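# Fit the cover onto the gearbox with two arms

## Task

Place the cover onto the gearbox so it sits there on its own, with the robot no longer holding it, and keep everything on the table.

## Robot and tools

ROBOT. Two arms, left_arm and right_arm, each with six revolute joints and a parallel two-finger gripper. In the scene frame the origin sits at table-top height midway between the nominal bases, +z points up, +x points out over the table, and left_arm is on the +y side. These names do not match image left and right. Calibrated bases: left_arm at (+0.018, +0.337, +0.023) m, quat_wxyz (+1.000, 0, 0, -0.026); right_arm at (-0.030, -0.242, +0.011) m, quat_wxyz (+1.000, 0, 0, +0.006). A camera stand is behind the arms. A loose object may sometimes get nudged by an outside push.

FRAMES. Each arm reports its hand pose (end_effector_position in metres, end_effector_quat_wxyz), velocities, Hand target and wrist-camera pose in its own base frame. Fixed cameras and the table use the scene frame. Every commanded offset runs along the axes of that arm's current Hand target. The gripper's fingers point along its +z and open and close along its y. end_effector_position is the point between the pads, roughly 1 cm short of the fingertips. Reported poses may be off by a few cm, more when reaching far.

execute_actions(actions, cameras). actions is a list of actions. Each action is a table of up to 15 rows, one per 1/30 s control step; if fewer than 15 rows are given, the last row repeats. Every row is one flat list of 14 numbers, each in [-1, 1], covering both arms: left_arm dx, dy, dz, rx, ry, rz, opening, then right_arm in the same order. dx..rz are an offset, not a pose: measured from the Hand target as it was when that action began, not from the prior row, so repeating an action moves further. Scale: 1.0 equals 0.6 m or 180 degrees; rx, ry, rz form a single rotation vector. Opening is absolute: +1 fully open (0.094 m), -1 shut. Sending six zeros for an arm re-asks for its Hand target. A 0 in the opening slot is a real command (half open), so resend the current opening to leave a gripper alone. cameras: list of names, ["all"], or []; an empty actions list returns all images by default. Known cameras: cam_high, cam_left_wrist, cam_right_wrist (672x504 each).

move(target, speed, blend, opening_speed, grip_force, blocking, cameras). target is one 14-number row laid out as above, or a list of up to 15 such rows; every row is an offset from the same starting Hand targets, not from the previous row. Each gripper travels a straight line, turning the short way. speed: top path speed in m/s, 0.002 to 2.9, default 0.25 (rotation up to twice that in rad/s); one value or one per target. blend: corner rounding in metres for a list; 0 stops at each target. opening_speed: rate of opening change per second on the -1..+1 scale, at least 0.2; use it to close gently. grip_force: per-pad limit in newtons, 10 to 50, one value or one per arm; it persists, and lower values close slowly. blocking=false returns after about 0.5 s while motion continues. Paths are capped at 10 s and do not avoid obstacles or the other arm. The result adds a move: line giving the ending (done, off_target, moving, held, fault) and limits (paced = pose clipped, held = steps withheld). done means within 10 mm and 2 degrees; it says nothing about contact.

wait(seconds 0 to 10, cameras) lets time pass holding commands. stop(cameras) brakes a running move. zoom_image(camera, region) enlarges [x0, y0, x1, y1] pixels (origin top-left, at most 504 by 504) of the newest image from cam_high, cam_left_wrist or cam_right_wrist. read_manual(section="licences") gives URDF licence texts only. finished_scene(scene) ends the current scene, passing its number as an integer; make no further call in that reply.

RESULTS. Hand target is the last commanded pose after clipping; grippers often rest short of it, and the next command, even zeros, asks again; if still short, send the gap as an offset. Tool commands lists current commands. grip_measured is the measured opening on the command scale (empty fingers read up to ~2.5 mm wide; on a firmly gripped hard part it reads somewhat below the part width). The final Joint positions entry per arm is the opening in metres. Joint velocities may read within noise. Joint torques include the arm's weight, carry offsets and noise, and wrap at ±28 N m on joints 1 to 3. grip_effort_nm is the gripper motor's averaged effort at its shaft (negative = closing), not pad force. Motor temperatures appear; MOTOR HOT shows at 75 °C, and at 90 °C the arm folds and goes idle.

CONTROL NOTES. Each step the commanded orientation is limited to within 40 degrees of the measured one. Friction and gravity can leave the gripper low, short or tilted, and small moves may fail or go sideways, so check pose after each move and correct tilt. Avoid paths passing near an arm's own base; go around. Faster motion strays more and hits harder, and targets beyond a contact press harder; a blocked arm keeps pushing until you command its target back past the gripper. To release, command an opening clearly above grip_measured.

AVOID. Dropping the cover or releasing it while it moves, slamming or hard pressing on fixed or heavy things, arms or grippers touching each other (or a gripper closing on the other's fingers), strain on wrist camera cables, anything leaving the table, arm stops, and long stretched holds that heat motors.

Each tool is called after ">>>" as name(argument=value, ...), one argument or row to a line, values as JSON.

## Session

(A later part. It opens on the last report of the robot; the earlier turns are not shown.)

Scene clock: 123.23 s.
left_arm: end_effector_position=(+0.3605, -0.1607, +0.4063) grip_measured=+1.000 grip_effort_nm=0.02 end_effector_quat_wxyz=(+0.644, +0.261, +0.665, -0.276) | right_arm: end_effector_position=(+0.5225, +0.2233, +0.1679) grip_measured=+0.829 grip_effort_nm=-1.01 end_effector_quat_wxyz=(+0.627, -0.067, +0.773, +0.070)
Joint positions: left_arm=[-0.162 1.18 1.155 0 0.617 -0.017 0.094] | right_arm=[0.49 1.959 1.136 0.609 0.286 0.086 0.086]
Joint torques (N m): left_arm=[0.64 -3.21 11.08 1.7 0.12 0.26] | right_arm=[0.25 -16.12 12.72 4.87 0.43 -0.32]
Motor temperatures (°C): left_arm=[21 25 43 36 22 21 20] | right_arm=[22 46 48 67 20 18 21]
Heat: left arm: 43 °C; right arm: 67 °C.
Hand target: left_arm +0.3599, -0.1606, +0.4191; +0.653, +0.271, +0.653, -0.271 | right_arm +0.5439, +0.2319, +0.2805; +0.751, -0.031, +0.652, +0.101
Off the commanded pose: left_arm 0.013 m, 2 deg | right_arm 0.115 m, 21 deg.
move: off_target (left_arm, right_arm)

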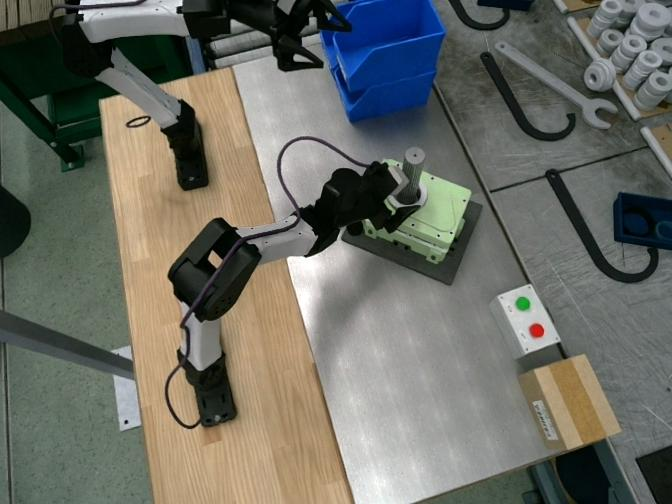

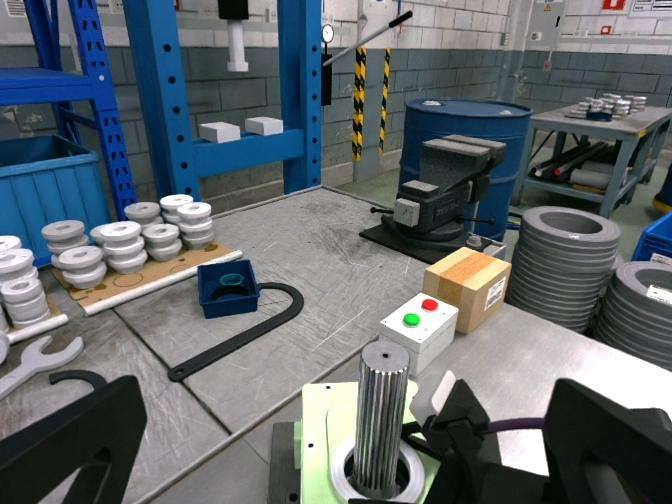

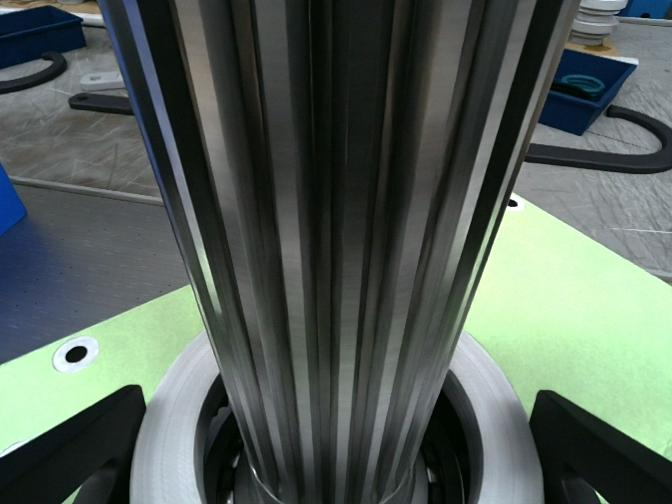

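>>> zoom_image(
  camera="cam_high",
  region=[380, 140, 440, 220],
)

>>> zoom_image(
  camera="cam_right_wrist",
  region=[130, 320, 550, 504],
)

Scaled by 6.300 from the camera's 672x504 image, which has a finer 960x720 frame.

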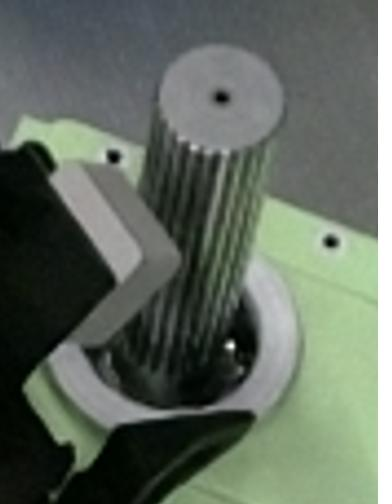

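Scaled by 1.200 from the camera's 672x504 image, which has a finer 960x720 frame.

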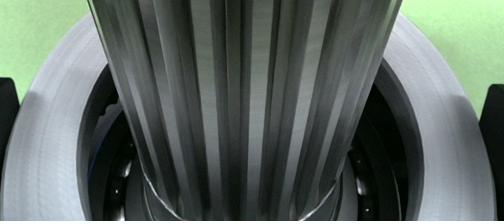

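>>> move(
  target=[0,0,0,0,0,0,1,0.0242,0.0019,0.0022,0,0,0,0.6],
  speed=0.05,
  cameras=["all"],
)

>>> zoom_image(
  camera="cam_left_wrist",
  region=[250, 360, 450, 504],
)

>>> zoom_image(
  camera="cam_high",
  region=[340, 160, 490, 280],
)

>>> zoom_image(
  camera="cam_right_wrist",
  region=[130, 320, 550, 504],
)

Scene clock: 126.47 s.
left_arm: end_effector_position=(+0.3605, -0.1607, +0.4063) grip_measured=+1.000 grip_effort_nm=0.02 end_effector_quat_wxyz=(+0.644, +0.261, +0.665, -0.276) | right_arm: end_effector_position=(+0.5218, +0.2234, +0.1539) grip_measured=+0.829 grip_effort_nm=-1.01 end_effector_quat_wxyz=(+0.629, -0.068, +0.771, +0.068)
Joint positions: left_arm=[-0.162 1.18 1.155 0 0.617 -0.017 0.094] | right_arm=[0.493 1.991 1.111 0.671 0.291 0.079 0.086]
Joint torques (N m): left_arm=[0.55 -3.19 11.04 1.72 0.14 0.26] | right_arm=[0.29 -15.65 13.82 4.75 0.38 -0.28]
Motor temperatures (°C): left_arm=[21 25 43 36 22 21 20] | right_arm=[22 46 48 69 20 18 21]
Heat: left arm: 43 °C; right arm: 69 °C.
Hand target: left_arm +0.3599, -0.1606, +0.4191; +0.653, +0.271, +0.653, -0.271 | right_arm +0.5468, +0.2348, +0.2664; +0.751, -0.031, +0.652, +0.101
Off the commanded pose: left_arm 0.013 m, 2 deg | right_arm 0.116 m, 20 deg.
move: off_target (left_arm, right_arm)

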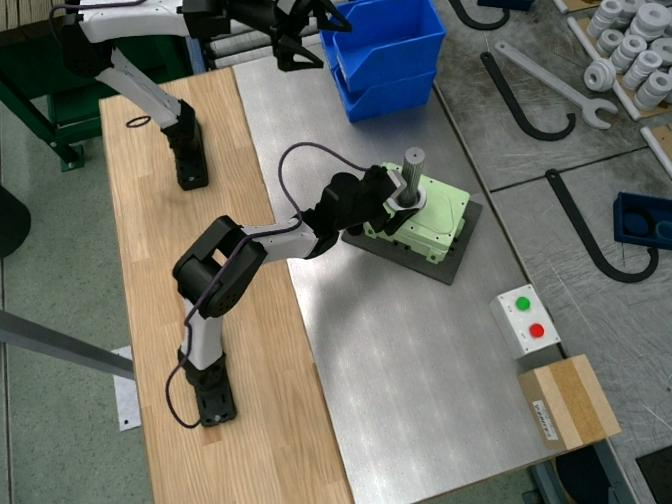

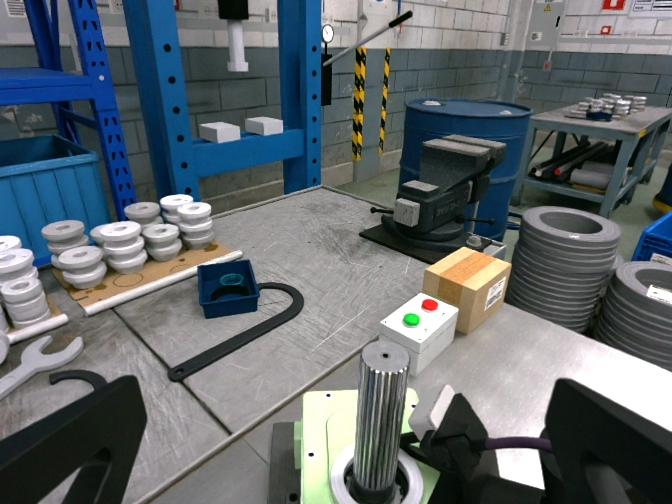

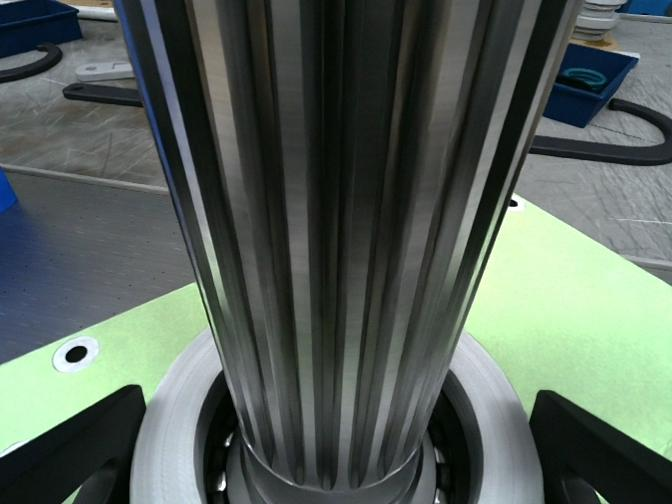

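Scaled by 2.520 from the camera's 672x504 image, which has a finer 960x720 frame.

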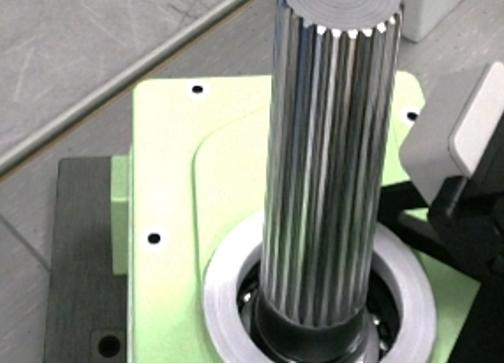

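Scaled by 3.360 from the camera's 672x504 image, which has a finer 960x720 frame.

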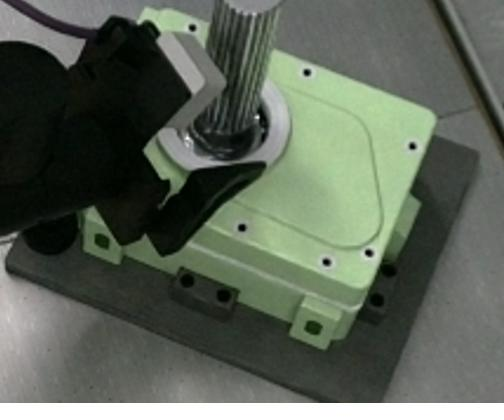

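Scaled by 1.200 from the camera's 672x504 image, which has a finer 960x720 frame.

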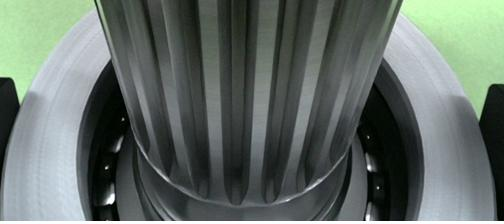

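>>> move(
  target=[0,0,0,0,0,0,1,0.0174,0.0047,0.0003,0,0,0,0.6],
  speed=0.05,
  cameras=["all"],
)

>>> zoom_image(
  camera="cam_left_wrist",
  region=[250, 360, 450, 504],
)

>>> zoom_image(
  camera="cam_high",
  region=[340, 160, 490, 280],
)

>>> zoom_image(
  camera="cam_right_wrist",
  region=[130, 320, 550, 504],
)

Scene clock: 128.37 s.
left_arm: end_effector_position=(+0.3605, -0.1607, +0.4063) grip_measured=+1.000 grip_effort_nm=0.02 end_effector_quat_wxyz=(+0.644, +0.261, +0.665, -0.276) | right_arm: end_effector_position=(+0.5231, +0.2249, +0.1480) grip_measured=+0.829 grip_effort_nm=-1.01 end_effector_quat_wxyz=(+0.636, -0.067, +0.766, +0.064)
Joint positions: left_arm=[-0.162 1.18 1.155 0 0.617 -0.017 0.094] | right_arm=[0.498 2.018 1.105 0.72 0.305 0.073 0.086]
Joint torques (N m): left_arm=[0.61 -3.21 11.08 1.72 0.12 0.25] | right_arm=[0.38 -15.27 14.24 4.63 0.29 -0.24]
Motor temperatures (°C): left_arm=[21 25 43 36 22 21 20] | right_arm=[22 46 48 69 20 18 21]
Heat: left arm: 43 °C; right arm: 69 °C.
Hand target: left_arm +0.3599, -0.1606, +0.4191; +0.653, +0.271, +0.653, -0.271 | right_arm +0.5478, +0.2388, +0.2565; +0.751, -0.031, +0.651, +0.101
Off the commanded pose: left_arm 0.013 m, 2 deg | right_arm 0.112 m, 20 deg.
move: off_target (left_arm, right_arm)

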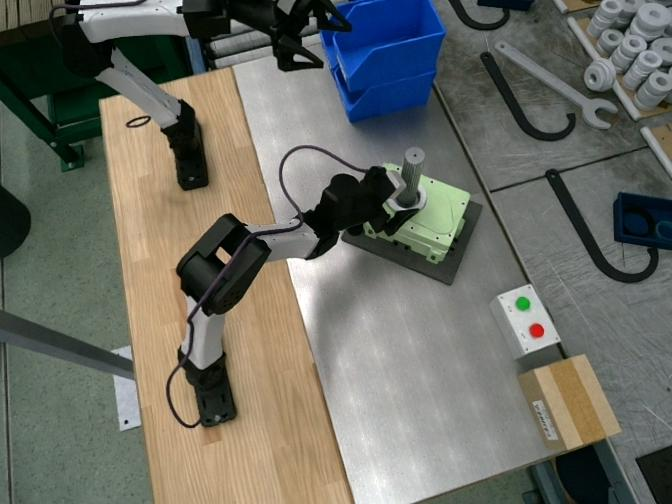

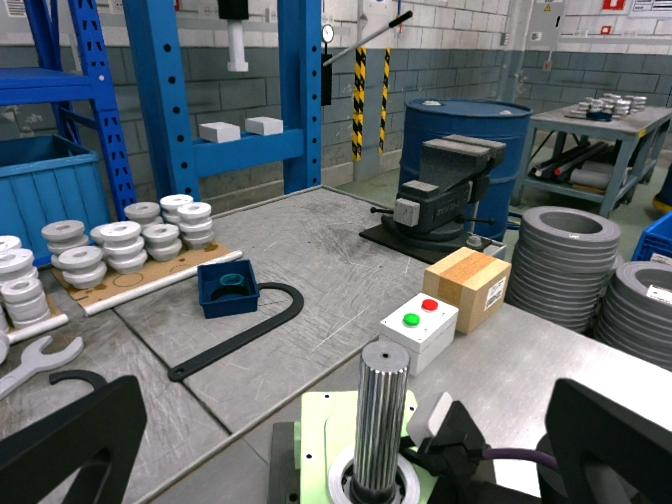

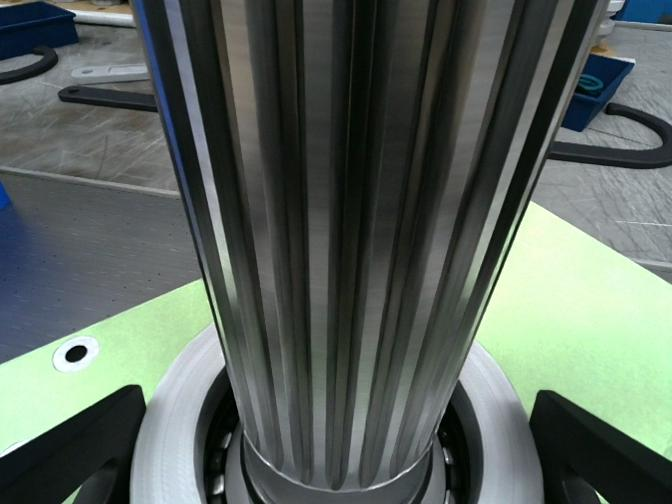

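Scaled by 2.520 from the camera's 672x504 image, which has a finer 960x720 frame.

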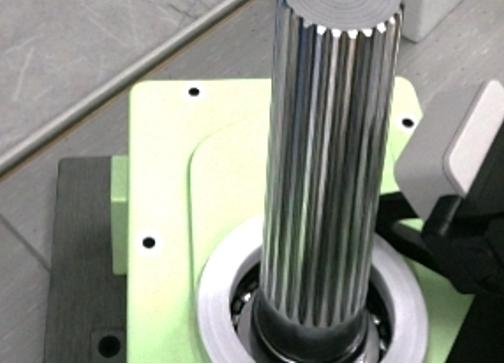

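Scaled by 3.360 from the camera's 672x504 image, which has a finer 960x720 frame.

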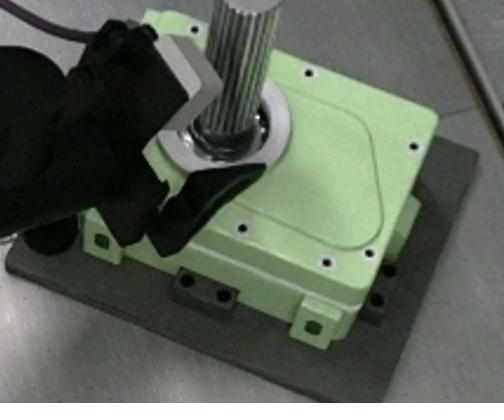

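Scaled by 1.200 from the camera's 672x504 image, which has a finer 960x720 frame.

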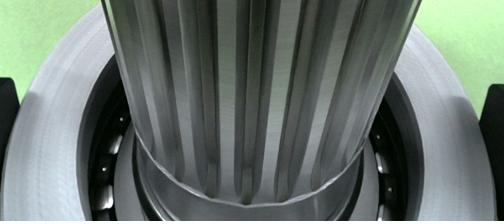

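>>> move(
  target=[0,0,0,0,0,0,1,0.0193,-0.0022,-0.0048,0,0,0,0.6],
  speed=0.05,
  cameras=["all"],
)

>>> zoom_image(
  camera="cam_left_wrist",
  region=[250, 360, 450, 504],
)

>>> zoom_image(
  camera="cam_high",
  region=[360, 170, 490, 270],
)

>>> zoom_image(
  camera="cam_right_wrist",
  region=[130, 320, 550, 504],
)

Scene clock: 130.07 s.
left_arm: end_effector_position=(+0.3605, -0.1607, +0.4063) grip_measured=+1.000 grip_effort_nm=0.02 end_effector_quat_wxyz=(+0.644, +0.261, +0.665, -0.276) | right_arm: end_effector_position=(+0.5238, +0.2252, +0.1425) grip_measured=+0.829 grip_effort_nm=-1.01 end_effector_quat_wxyz=(+0.636, -0.070, +0.767, +0.058)
Joint positions: left_arm=[-0.162 1.18 1.155 0 0.617 -0.017 0.094] | right_arm=[0.5 2.034 1.104 0.734 0.311 0.062 0.086]
Joint torques (N m): left_arm=[0.59 -3.21 11.07 1.7 0.12 0.26] | right_arm=[0.18 -14.6 12.75 4.86 0.2 -0.12]
Motor temperatures (°C): left_arm=[21 25 43 36 22 21 20] | right_arm=[22 46 48 69 20 18 21]
Heat: left arm: 43 °C; right arm: 69 °C.
Hand target: left_arm +0.3599, -0.1606, +0.4191; +0.653, +0.271, +0.653, -0.271 | right_arm +0.5468, +0.2383, +0.2445; +0.751, -0.031, +0.651, +0.101
Off the commanded pose: left_arm 0.013 m, 2 deg | right_arm 0.105 m, 20 deg.
move: off_target (left_arm, right_arm)

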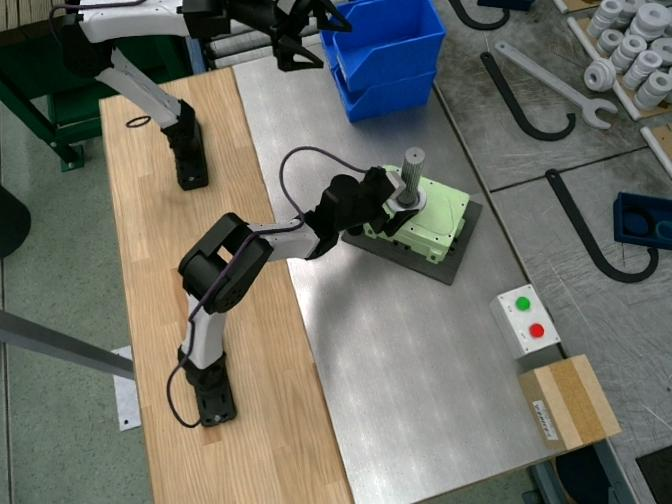

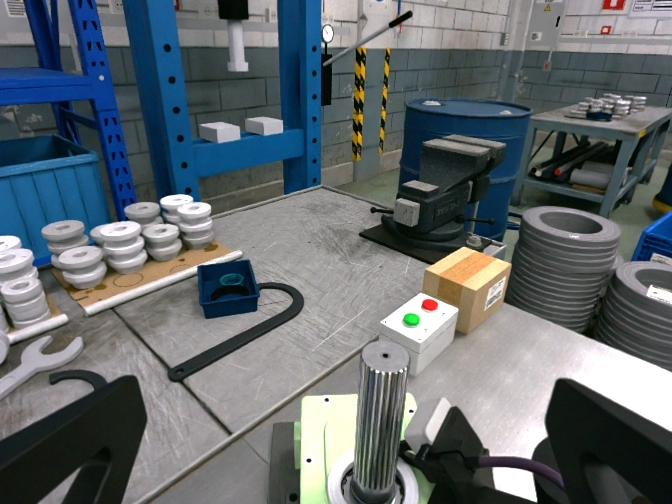

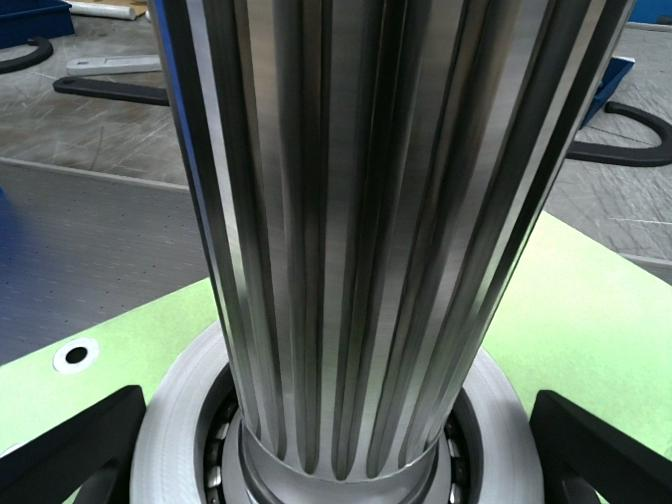

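Scaled by 2.520 from the camera's 672x504 image, which has a finer 960x720 frame.

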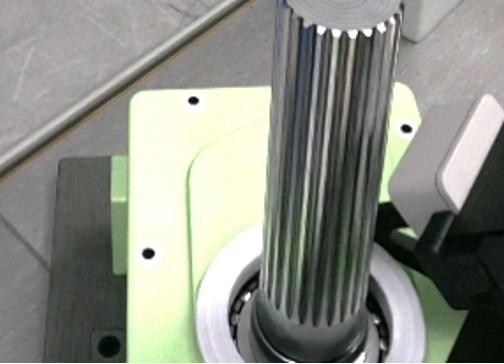

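Scaled by 3.877 from the camera's 672x504 image, which has a finer 960x720 frame.

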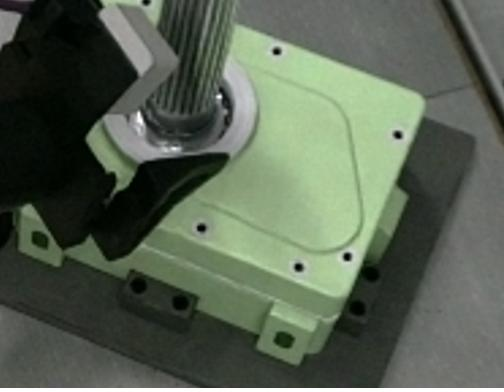

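Scaled by 1.200 from the camera's 672x504 image, which has a finer 960x720 frame.

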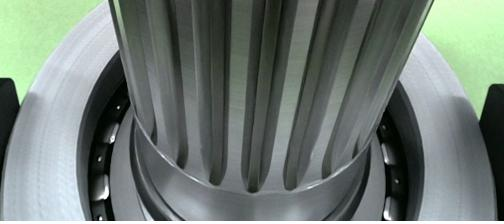

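>>> move(
  target=[0,0,0,0,0,0,1,0.0473,-0.0072,-0.018,0,0.025,-0.006,0.6],
  speed=0.05,
  cameras=["all"],
)

>>> zoom_image(
  camera="cam_left_wrist",
  region=[250, 360, 450, 504],
)

>>> zoom_image(
  camera="cam_high",
  region=[360, 170, 490, 270],
)

>>> zoom_image(
  camera="cam_right_wrist",
  region=[130, 320, 550, 504],
)

Scene clock: 132.13 s.
left_arm: end_effector_position=(+0.3605, -0.1607, +0.4063) grip_measured=+1.000 grip_effort_nm=0.02 end_effector_quat_wxyz=(+0.644, +0.261, +0.665, -0.276) | right_arm: end_effector_position=(+0.5233, +0.2250, +0.1411) grip_measured=+0.829 grip_effort_nm=-1.01 end_effector_quat_wxyz=(+0.636, -0.070, +0.766, +0.059)
Joint positions: left_arm=[-0.162 1.18 1.155 0 0.617 -0.017 0.094] | right_arm=[0.5 2.037 1.099 0.743 0.311 0.062 0.086]
Joint torques (N m): left_arm=[0.55 -3.22 11.04 1.71 0.12 0.24] | right_arm=[0.03 -12.82 11.1 4.39 0.13 -0.1]
Motor temperatures (°C): left_arm=[21 25 43 36 22 21 20] | right_arm=[22 46 48 69 20 18 21]
Heat: left arm: 43 °C; right arm: 69 °C.
Hand target: left_arm +0.3599, -0.1606, +0.4191; +0.653, +0.271, +0.653, -0.271 | right_arm +0.5407, +0.2353, +0.2146; +0.726, -0.041, +0.680, +0.093
Off the commanded pose: left_arm 0.013 m, 2 deg | right_arm 0.076 m, 15 deg.
move: off_target (left_arm, right_arm)

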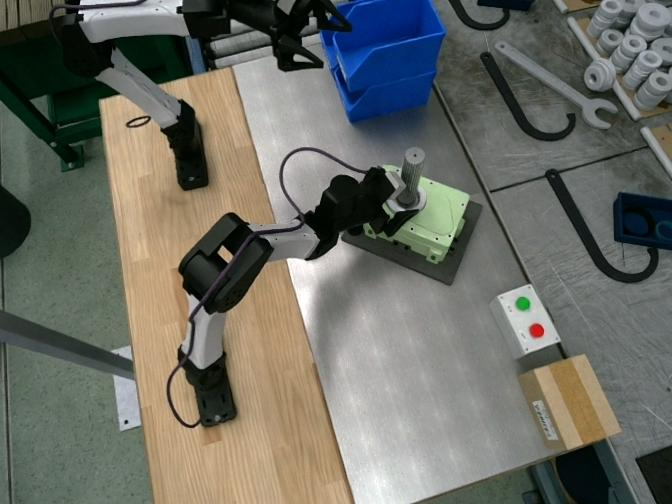

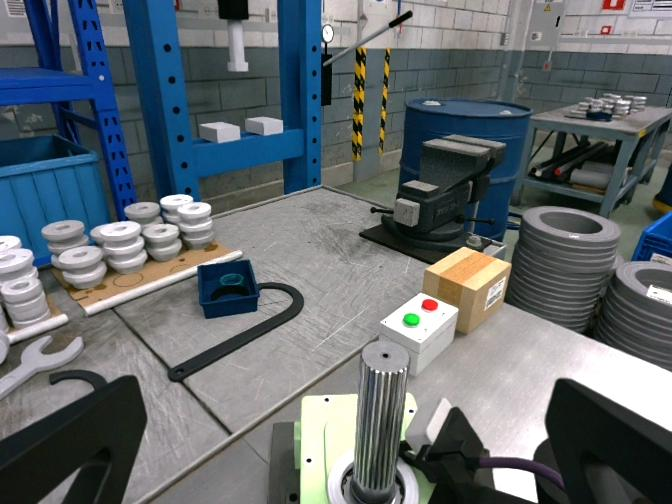

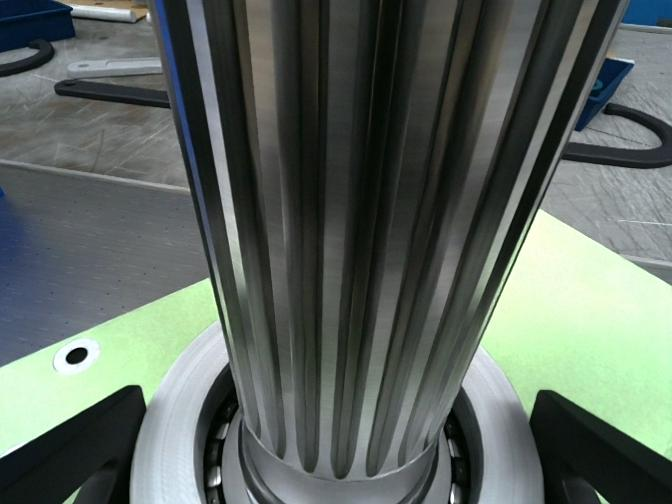

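Scaled by 2.520 from the camera's 672x504 image, which has a finer 960x720 frame.

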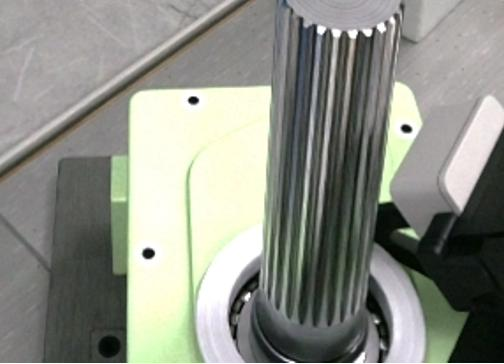

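Scaled by 3.877 from the camera's 672x504 image, which has a finer 960x720 frame.

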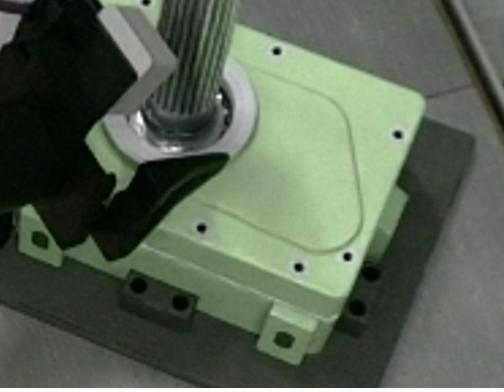

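Scaled by 1.200 from the camera's 672x504 image, which has a finer 960x720 frame.

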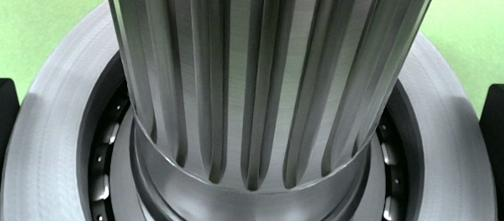

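>>> move(
  target=[0,0,0,0,0,0,1,0.0582,-0.0097,-0.0188,0.002,0.0405,-0.0103,0.6],
  speed=0.06,
  cameras=["all"],
)

>>> zoom_image(
  camera="cam_right_wrist",
  region=[130, 320, 550, 504],
)

Scene clock: 134.70 s.
left_arm: end_effector_position=(+0.3605, -0.1607, +0.4063) grip_measured=+1.000 grip_effort_nm=0.02 end_effector_quat_wxyz=(+0.644, +0.261, +0.665, -0.276) | right_arm: end_effector_position=(+0.5228, +0.2248, +0.1393) grip_measured=+0.829 grip_effort_nm=-1.01 end_effector_quat_wxyz=(+0.634, -0.070, +0.768, +0.058)
Joint positions: left_arm=[-0.162 1.18 1.155 0 0.617 -0.017 0.094] | right_arm=[0.5 2.038 1.097 0.741 0.311 0.062 0.086]
Joint torques (N m): left_arm=[0.58 -3.18 11.04 1.72 0.12 0.26] | right_arm=[-0.13 -12.01 9.54 3.35 0.09 -0.06]
Motor temperatures (°C): left_arm=[21 25 43 36 22 21 20] | right_arm=[22 46 48 69 20 18 21]
Heat: left arm: 43 °C; right arm: 69 °C.
Hand target: left_arm +0.3599, -0.1606, +0.4191; +0.653, +0.271, +0.653, -0.271 | right_arm +0.5328, +0.2302, +0.1785; +0.683, -0.056, +0.725, +0.076
Off the commanded pose: left_arm 0.013 m, 2 deg | right_arm 0.041 m, 8 deg.
move: off_target (left_arm, right_arm)

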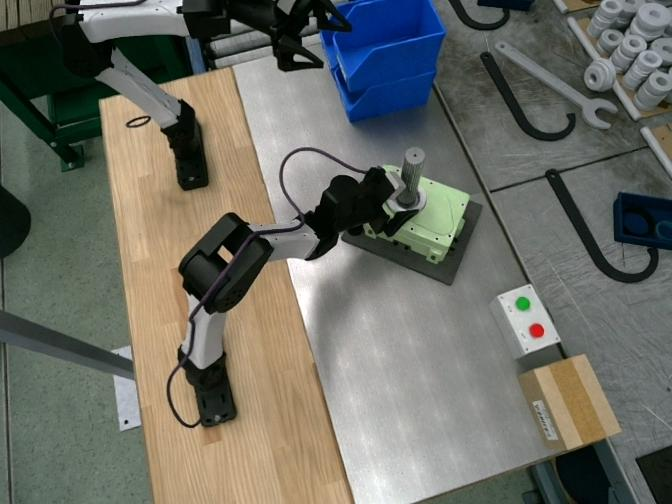

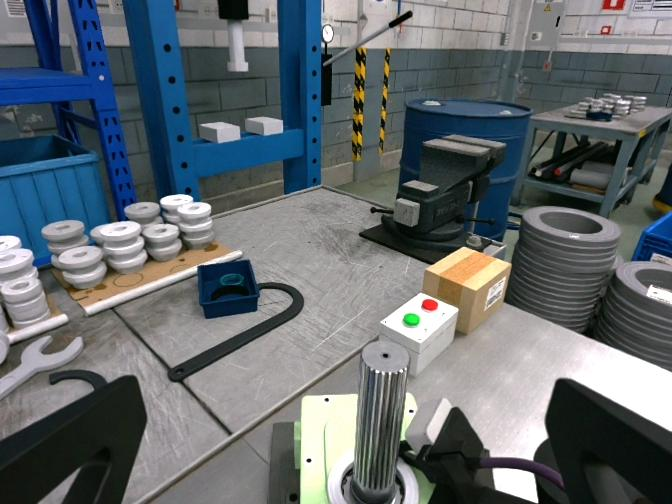

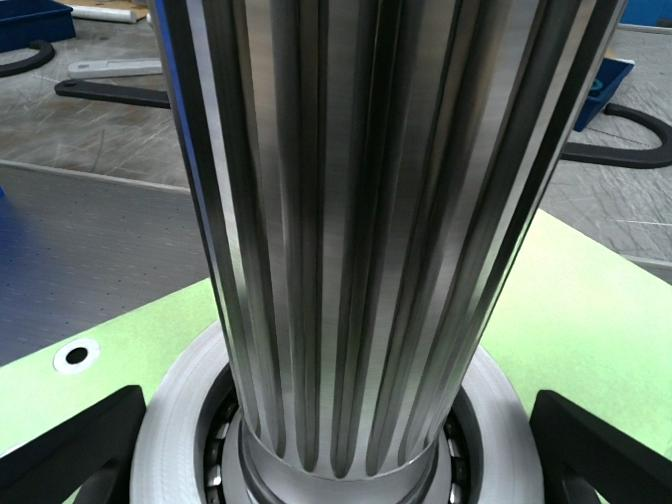

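Scaled by 1.200 from the camera's 672x504 image, which has a finer 960x720 frame.

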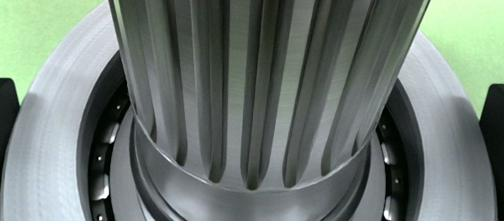

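>>> move(
  target=[
    [0,0,0,0,0,0,1,0.0439,-0.0058,-0.0102,0.0015,0.031,-0.008,0.6],
    [0,0,0,0,0,0,1,0.0439,-0.0058,-0.0102,0.0015,0.031,-0.008,1],
  ],
  speed=0.06,
  opening_speed=0.4,
  cameras=["all"],
)

>>> zoom_image(
  camera="cam_high",
  region=[360, 170, 490, 270],
)

>>> zoom_image(
  camera="cam_right_wrist",
  region=[130, 320, 550, 504],
)

Scene clock: 137.77 s.
left_arm: end_effector_position=(+0.3605, -0.1607, +0.4063) grip_measured=+1.000 grip_effort_nm=0.02 end_effector_quat_wxyz=(+0.644, +0.261, +0.665, -0.276) | right_arm: end_effector_position=(+0.5227, +0.2252, +0.1389) grip_measured=+0.998 grip_effort_nm=0.11 end_effector_quat_wxyz=(+0.634, -0.071, +0.768, +0.059)
Joint positions: left_arm=[-0.162 1.18 1.155 0 0.617 -0.017 0.094] | right_arm=[0.5 2.038 1.097 0.741 0.309 0.061 0.094]
Joint torques (N m): left_arm=[0.58 -3.18 11.08 1.71 0.12 0.25] | right_arm=[-0.21 -12.12 8.09 2.4 0.08 -0.01]
Motor temperatures (°C): left_arm=[21 25 43 36 22 21 20] | right_arm=[22 45 47 66 20 18 21]
Heat: left arm: 43 °C; right arm: 66 °C.
Hand target: left_arm +0.3599, -0.1606, +0.4191; +0.653, +0.271, +0.653, -0.271 | right_arm +0.5258, +0.2263, +0.1524; +0.648, -0.067, +0.756, +0.063
Off the commanded pose: left_arm 0.013 m, 2 deg | right_arm 0.014 m, 2 deg.
move: off_target (left_arm, right_arm); target 2's new opening was sent with right_arm's hand 0.015 m and 3 deg from that target

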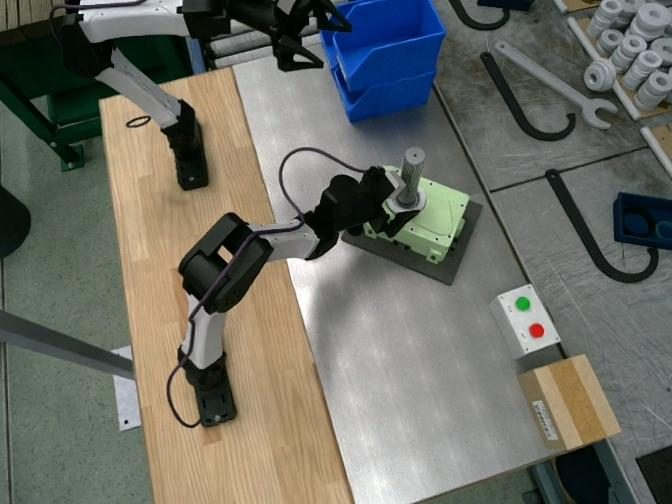

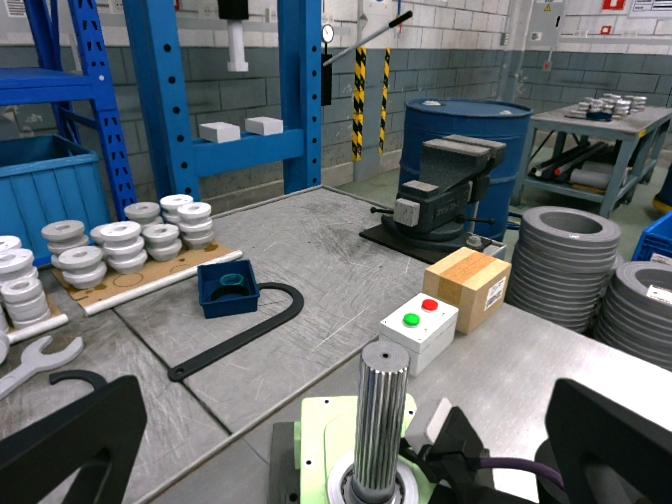

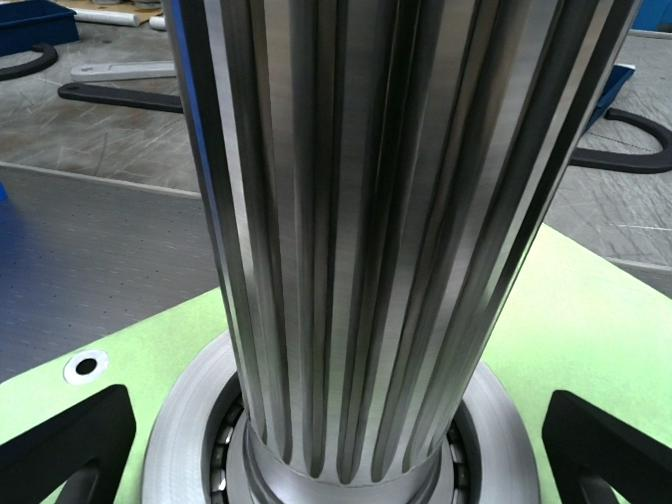

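Scaled by 3.877 from the camera's 672x504 image, which has a finer 960x720 frame.

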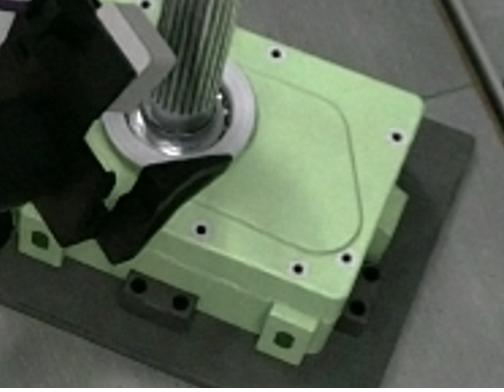

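Scaled by 1.200 from the camera's 672x504 image, which has a finer 960x720 frame.

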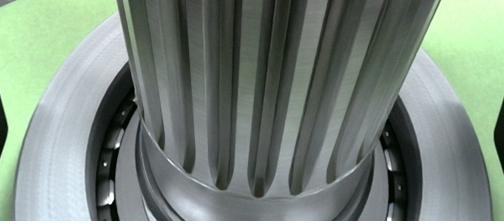

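>>> move(
  target=[
    [0,0,0,0,0,0,1,0,0,-0.08,0,0,0,1],
    [0,0,0,0,0,0,1,-0.03,0,-0.3,0,0,0,1],
  ],
  speed=[0.08,0.2],
  blend=[0.01,0],
  cameras=["all"],
)

>>> zoom_image(
  camera="cam_right_wrist",
  region=[180, 110, 600, 450],
)

>>> zoom_image(
  camera="cam_high",
  region=[360, 150, 490, 280],
)

>>> zoom_image(
  camera="cam_left_wrist",
  region=[250, 330, 450, 504],
)

Scene clock: 141.17 s.
left_arm: end_effector_position=(+0.3605, -0.1607, +0.4063) grip_measured=+1.000 grip_effort_nm=0.02 end_effector_quat_wxyz=(+0.644, +0.261, +0.665, -0.276) | right_arm: end_effector_position=(+0.3561, +0.1952, +0.1955) grip_measured=+0.998 grip_effort_nm=0.11 end_effector_quat_wxyz=(+0.646, -0.073, +0.758, +0.060)
Joint positions: left_arm=[-0.162 1.18 1.155 0 0.617 -0.017 0.094] | right_arm=[0.716 1.35 0.547 0.619 0.519 0.088 0.094]
Joint torques (N m): left_arm=[0.54 -3.25 11.08 1.7 0.12 0.25] | right_arm=[0.17 -6.45 6.79 2.11 0.19 0.13]
Motor temperatures (°C): left_arm=[21 25 44 37 22 21 20] | right_arm=[22 44 46 63 20 18 21]
Heat: left arm: 44 °C; right arm: 63 °C.
Hand target: left_arm +0.3599, -0.1606, +0.4191; +0.653, +0.271, +0.653, -0.271 | right_arm +0.3537, +0.1940, +0.1978; +0.648, -0.067, +0.756, +0.063
Off the commanded pose: left_arm 0.013 m, 2 deg | right_arm 0.004 m, 1 deg.
move: off_target (left_arm)

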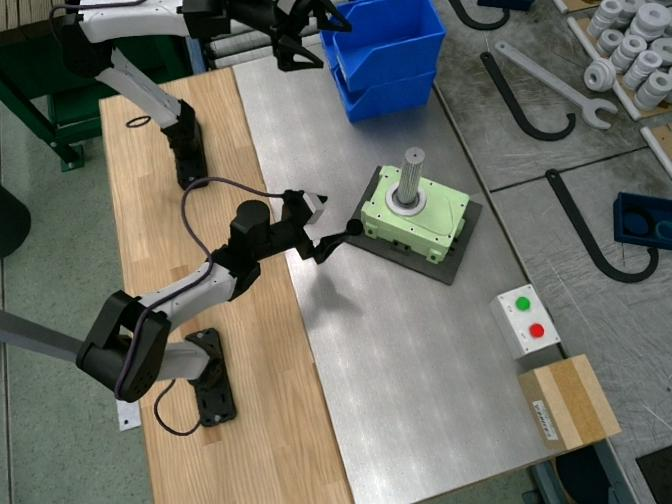

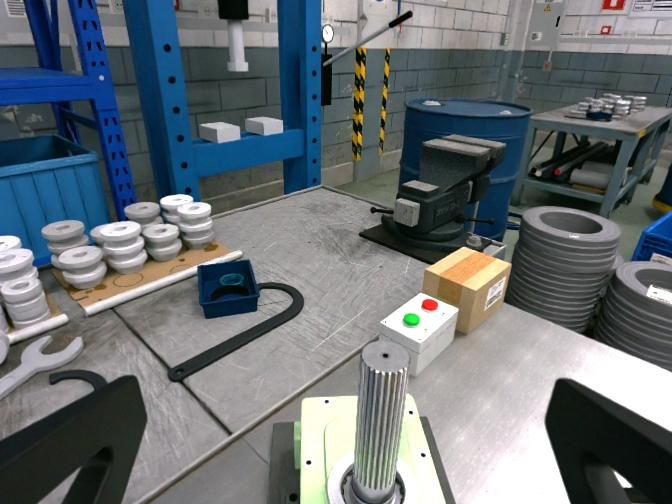

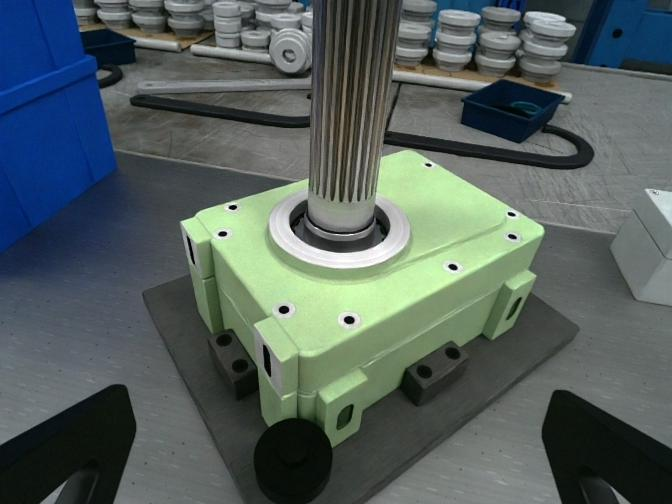

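Scaled by 1.200 from the camera's 672x504 image, which has a finer 960x720 frame.

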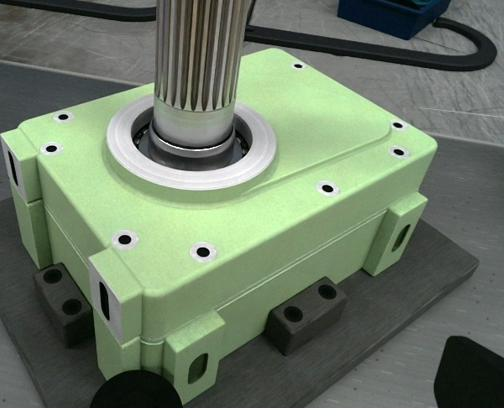

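Scaled by 3.877 from the camera's 672x504 image, which has a finer 960x720 frame.

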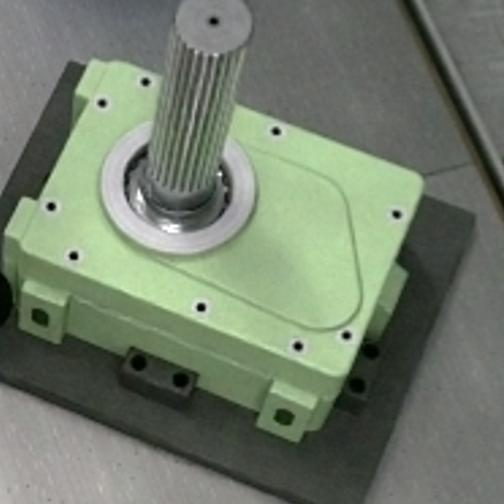

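Scaled by 2.520 from the camera's 672x504 image, which has a finer 960x720 frame.

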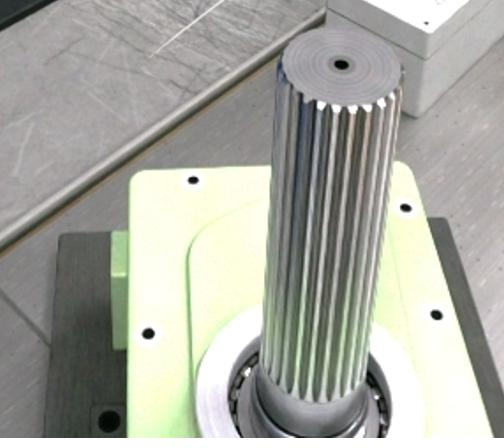

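>>> zoom_image(
  camera="cam_right_wrist",
  region=[180, 240, 400, 440],
)

>>> zoom_image(
  camera="cam_right_wrist",
  region=[360, 210, 580, 390],
)

>>> zoom_image(
  camera="cam_right_wrist",
  region=[170, 190, 300, 320],
)

Scaled by 2.291 from the camera's 672x504 image, which has a finer 960x720 frame.

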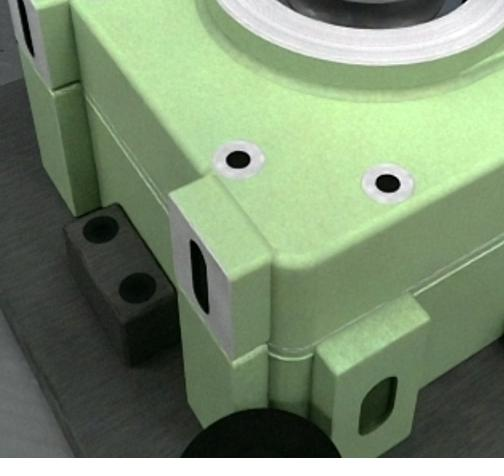

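Scaled by 2.291 from the camera's 672x504 image, which has a finer 960x720 frame.

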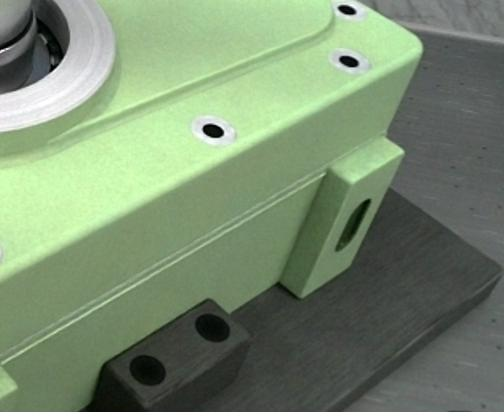

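Scaled by 3.877 from the camera's 672x504 image, which has a finer 960x720 frame.

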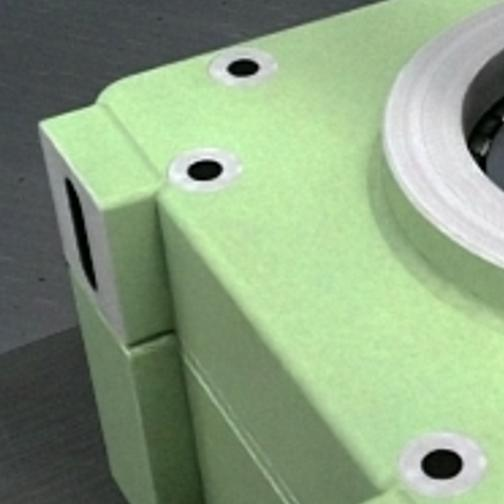

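>>> move(
  target=[0,0,0,0,0,0,1,0.1838,0.0015,0.0117,0,-0.044,0,1],
  speed=0.15,
  cameras=["cam_right_wrist"],
)

>>> zoom_image(
  camera="cam_right_wrist",
  region=[150, 100, 400, 350],
)

>>> zoom_image(
  camera="cam_right_wrist",
  region=[350, 80, 600, 330],
)

Scene clock: 148.30 s.
left_arm: end_effector_position=(+0.3605, -0.1607, +0.4063) grip_measured=+1.000 grip_effort_nm=0.02 end_effector_quat_wxyz=(+0.644, +0.261, +0.665, -0.276) | right_arm: end_effector_position=(+0.3430, +0.1918, +0.0818) grip_measured=+0.998 grip_effort_nm=0.11 end_effector_quat_wxyz=(+0.669, -0.067, +0.738, +0.058)
Joint positions: left_arm=[-0.162 1.18 1.155 0 0.617 -0.017 0.094] | right_arm=[0.752 1.97 0.318 1.534 0.571 0.059 0.094]
Joint torques (N m): left_arm=[0.57 -3.21 11.07 1.71 0.13 0.25] | right_arm=[0.29 -6.86 3.95 2.35 0.17 0]
Motor temperatures (°C): left_arm=[21 25 44 37 22 21 20] | right_arm=[22 41 44 59 20 18 21]
Heat: left arm: 44 °C; right arm: 59 °C.
Hand target: left_arm +0.3599, -0.1606, +0.4191; +0.653, +0.271, +0.653, -0.271 | right_arm +0.3437, +0.1939, +0.0879; +0.699, -0.062, +0.710, +0.067
Off the commanded pose: left_arm 0.013 m, 2 deg | right_arm 0.006 m, 5 deg.
joint sent to its limit (right arm) — joint 4 (wrist pitch), upper limit. The joint targets are off in orientation, not in position.
move: off_target (left_arm, right_arm)
Images, in order (width x height): cam_right_wrist 672x504.

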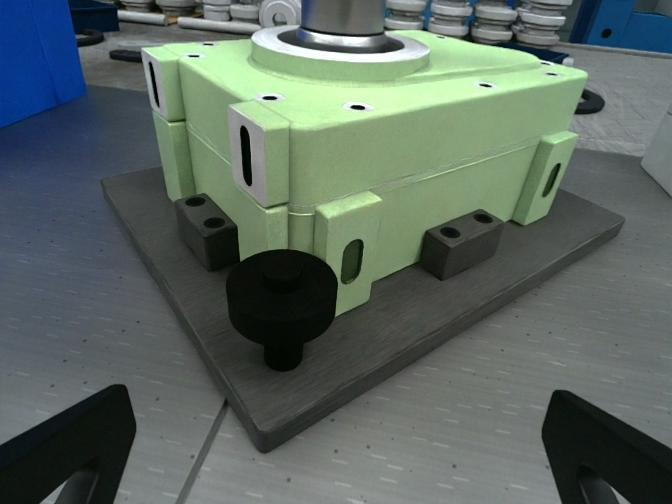

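Scaled by 2.016 from the camera's 672x504 image, which has a finer 960x720 frame.

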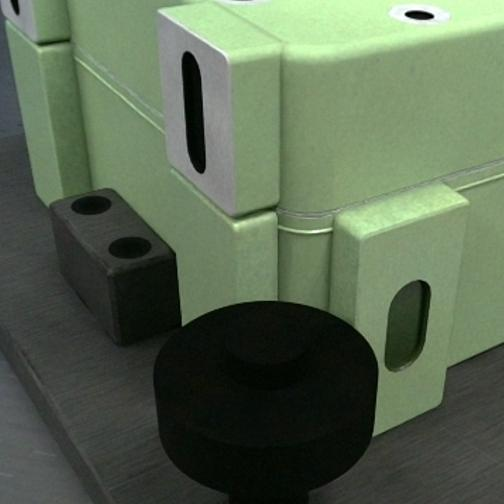

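Scaled by 2.016 from the camera's 672x504 image, which has a finer 960x720 frame.

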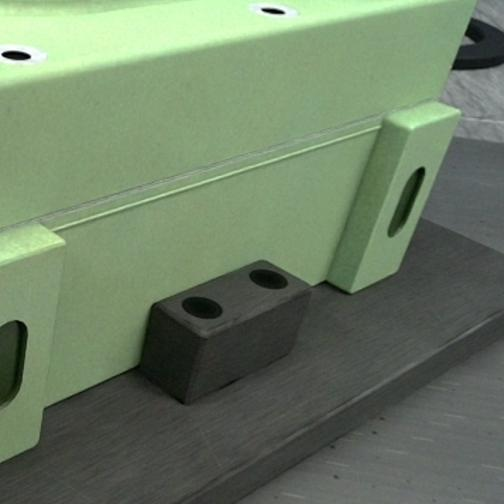

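>>> finished_scene(
  scene=2,
)

The scene is finished: the task was done.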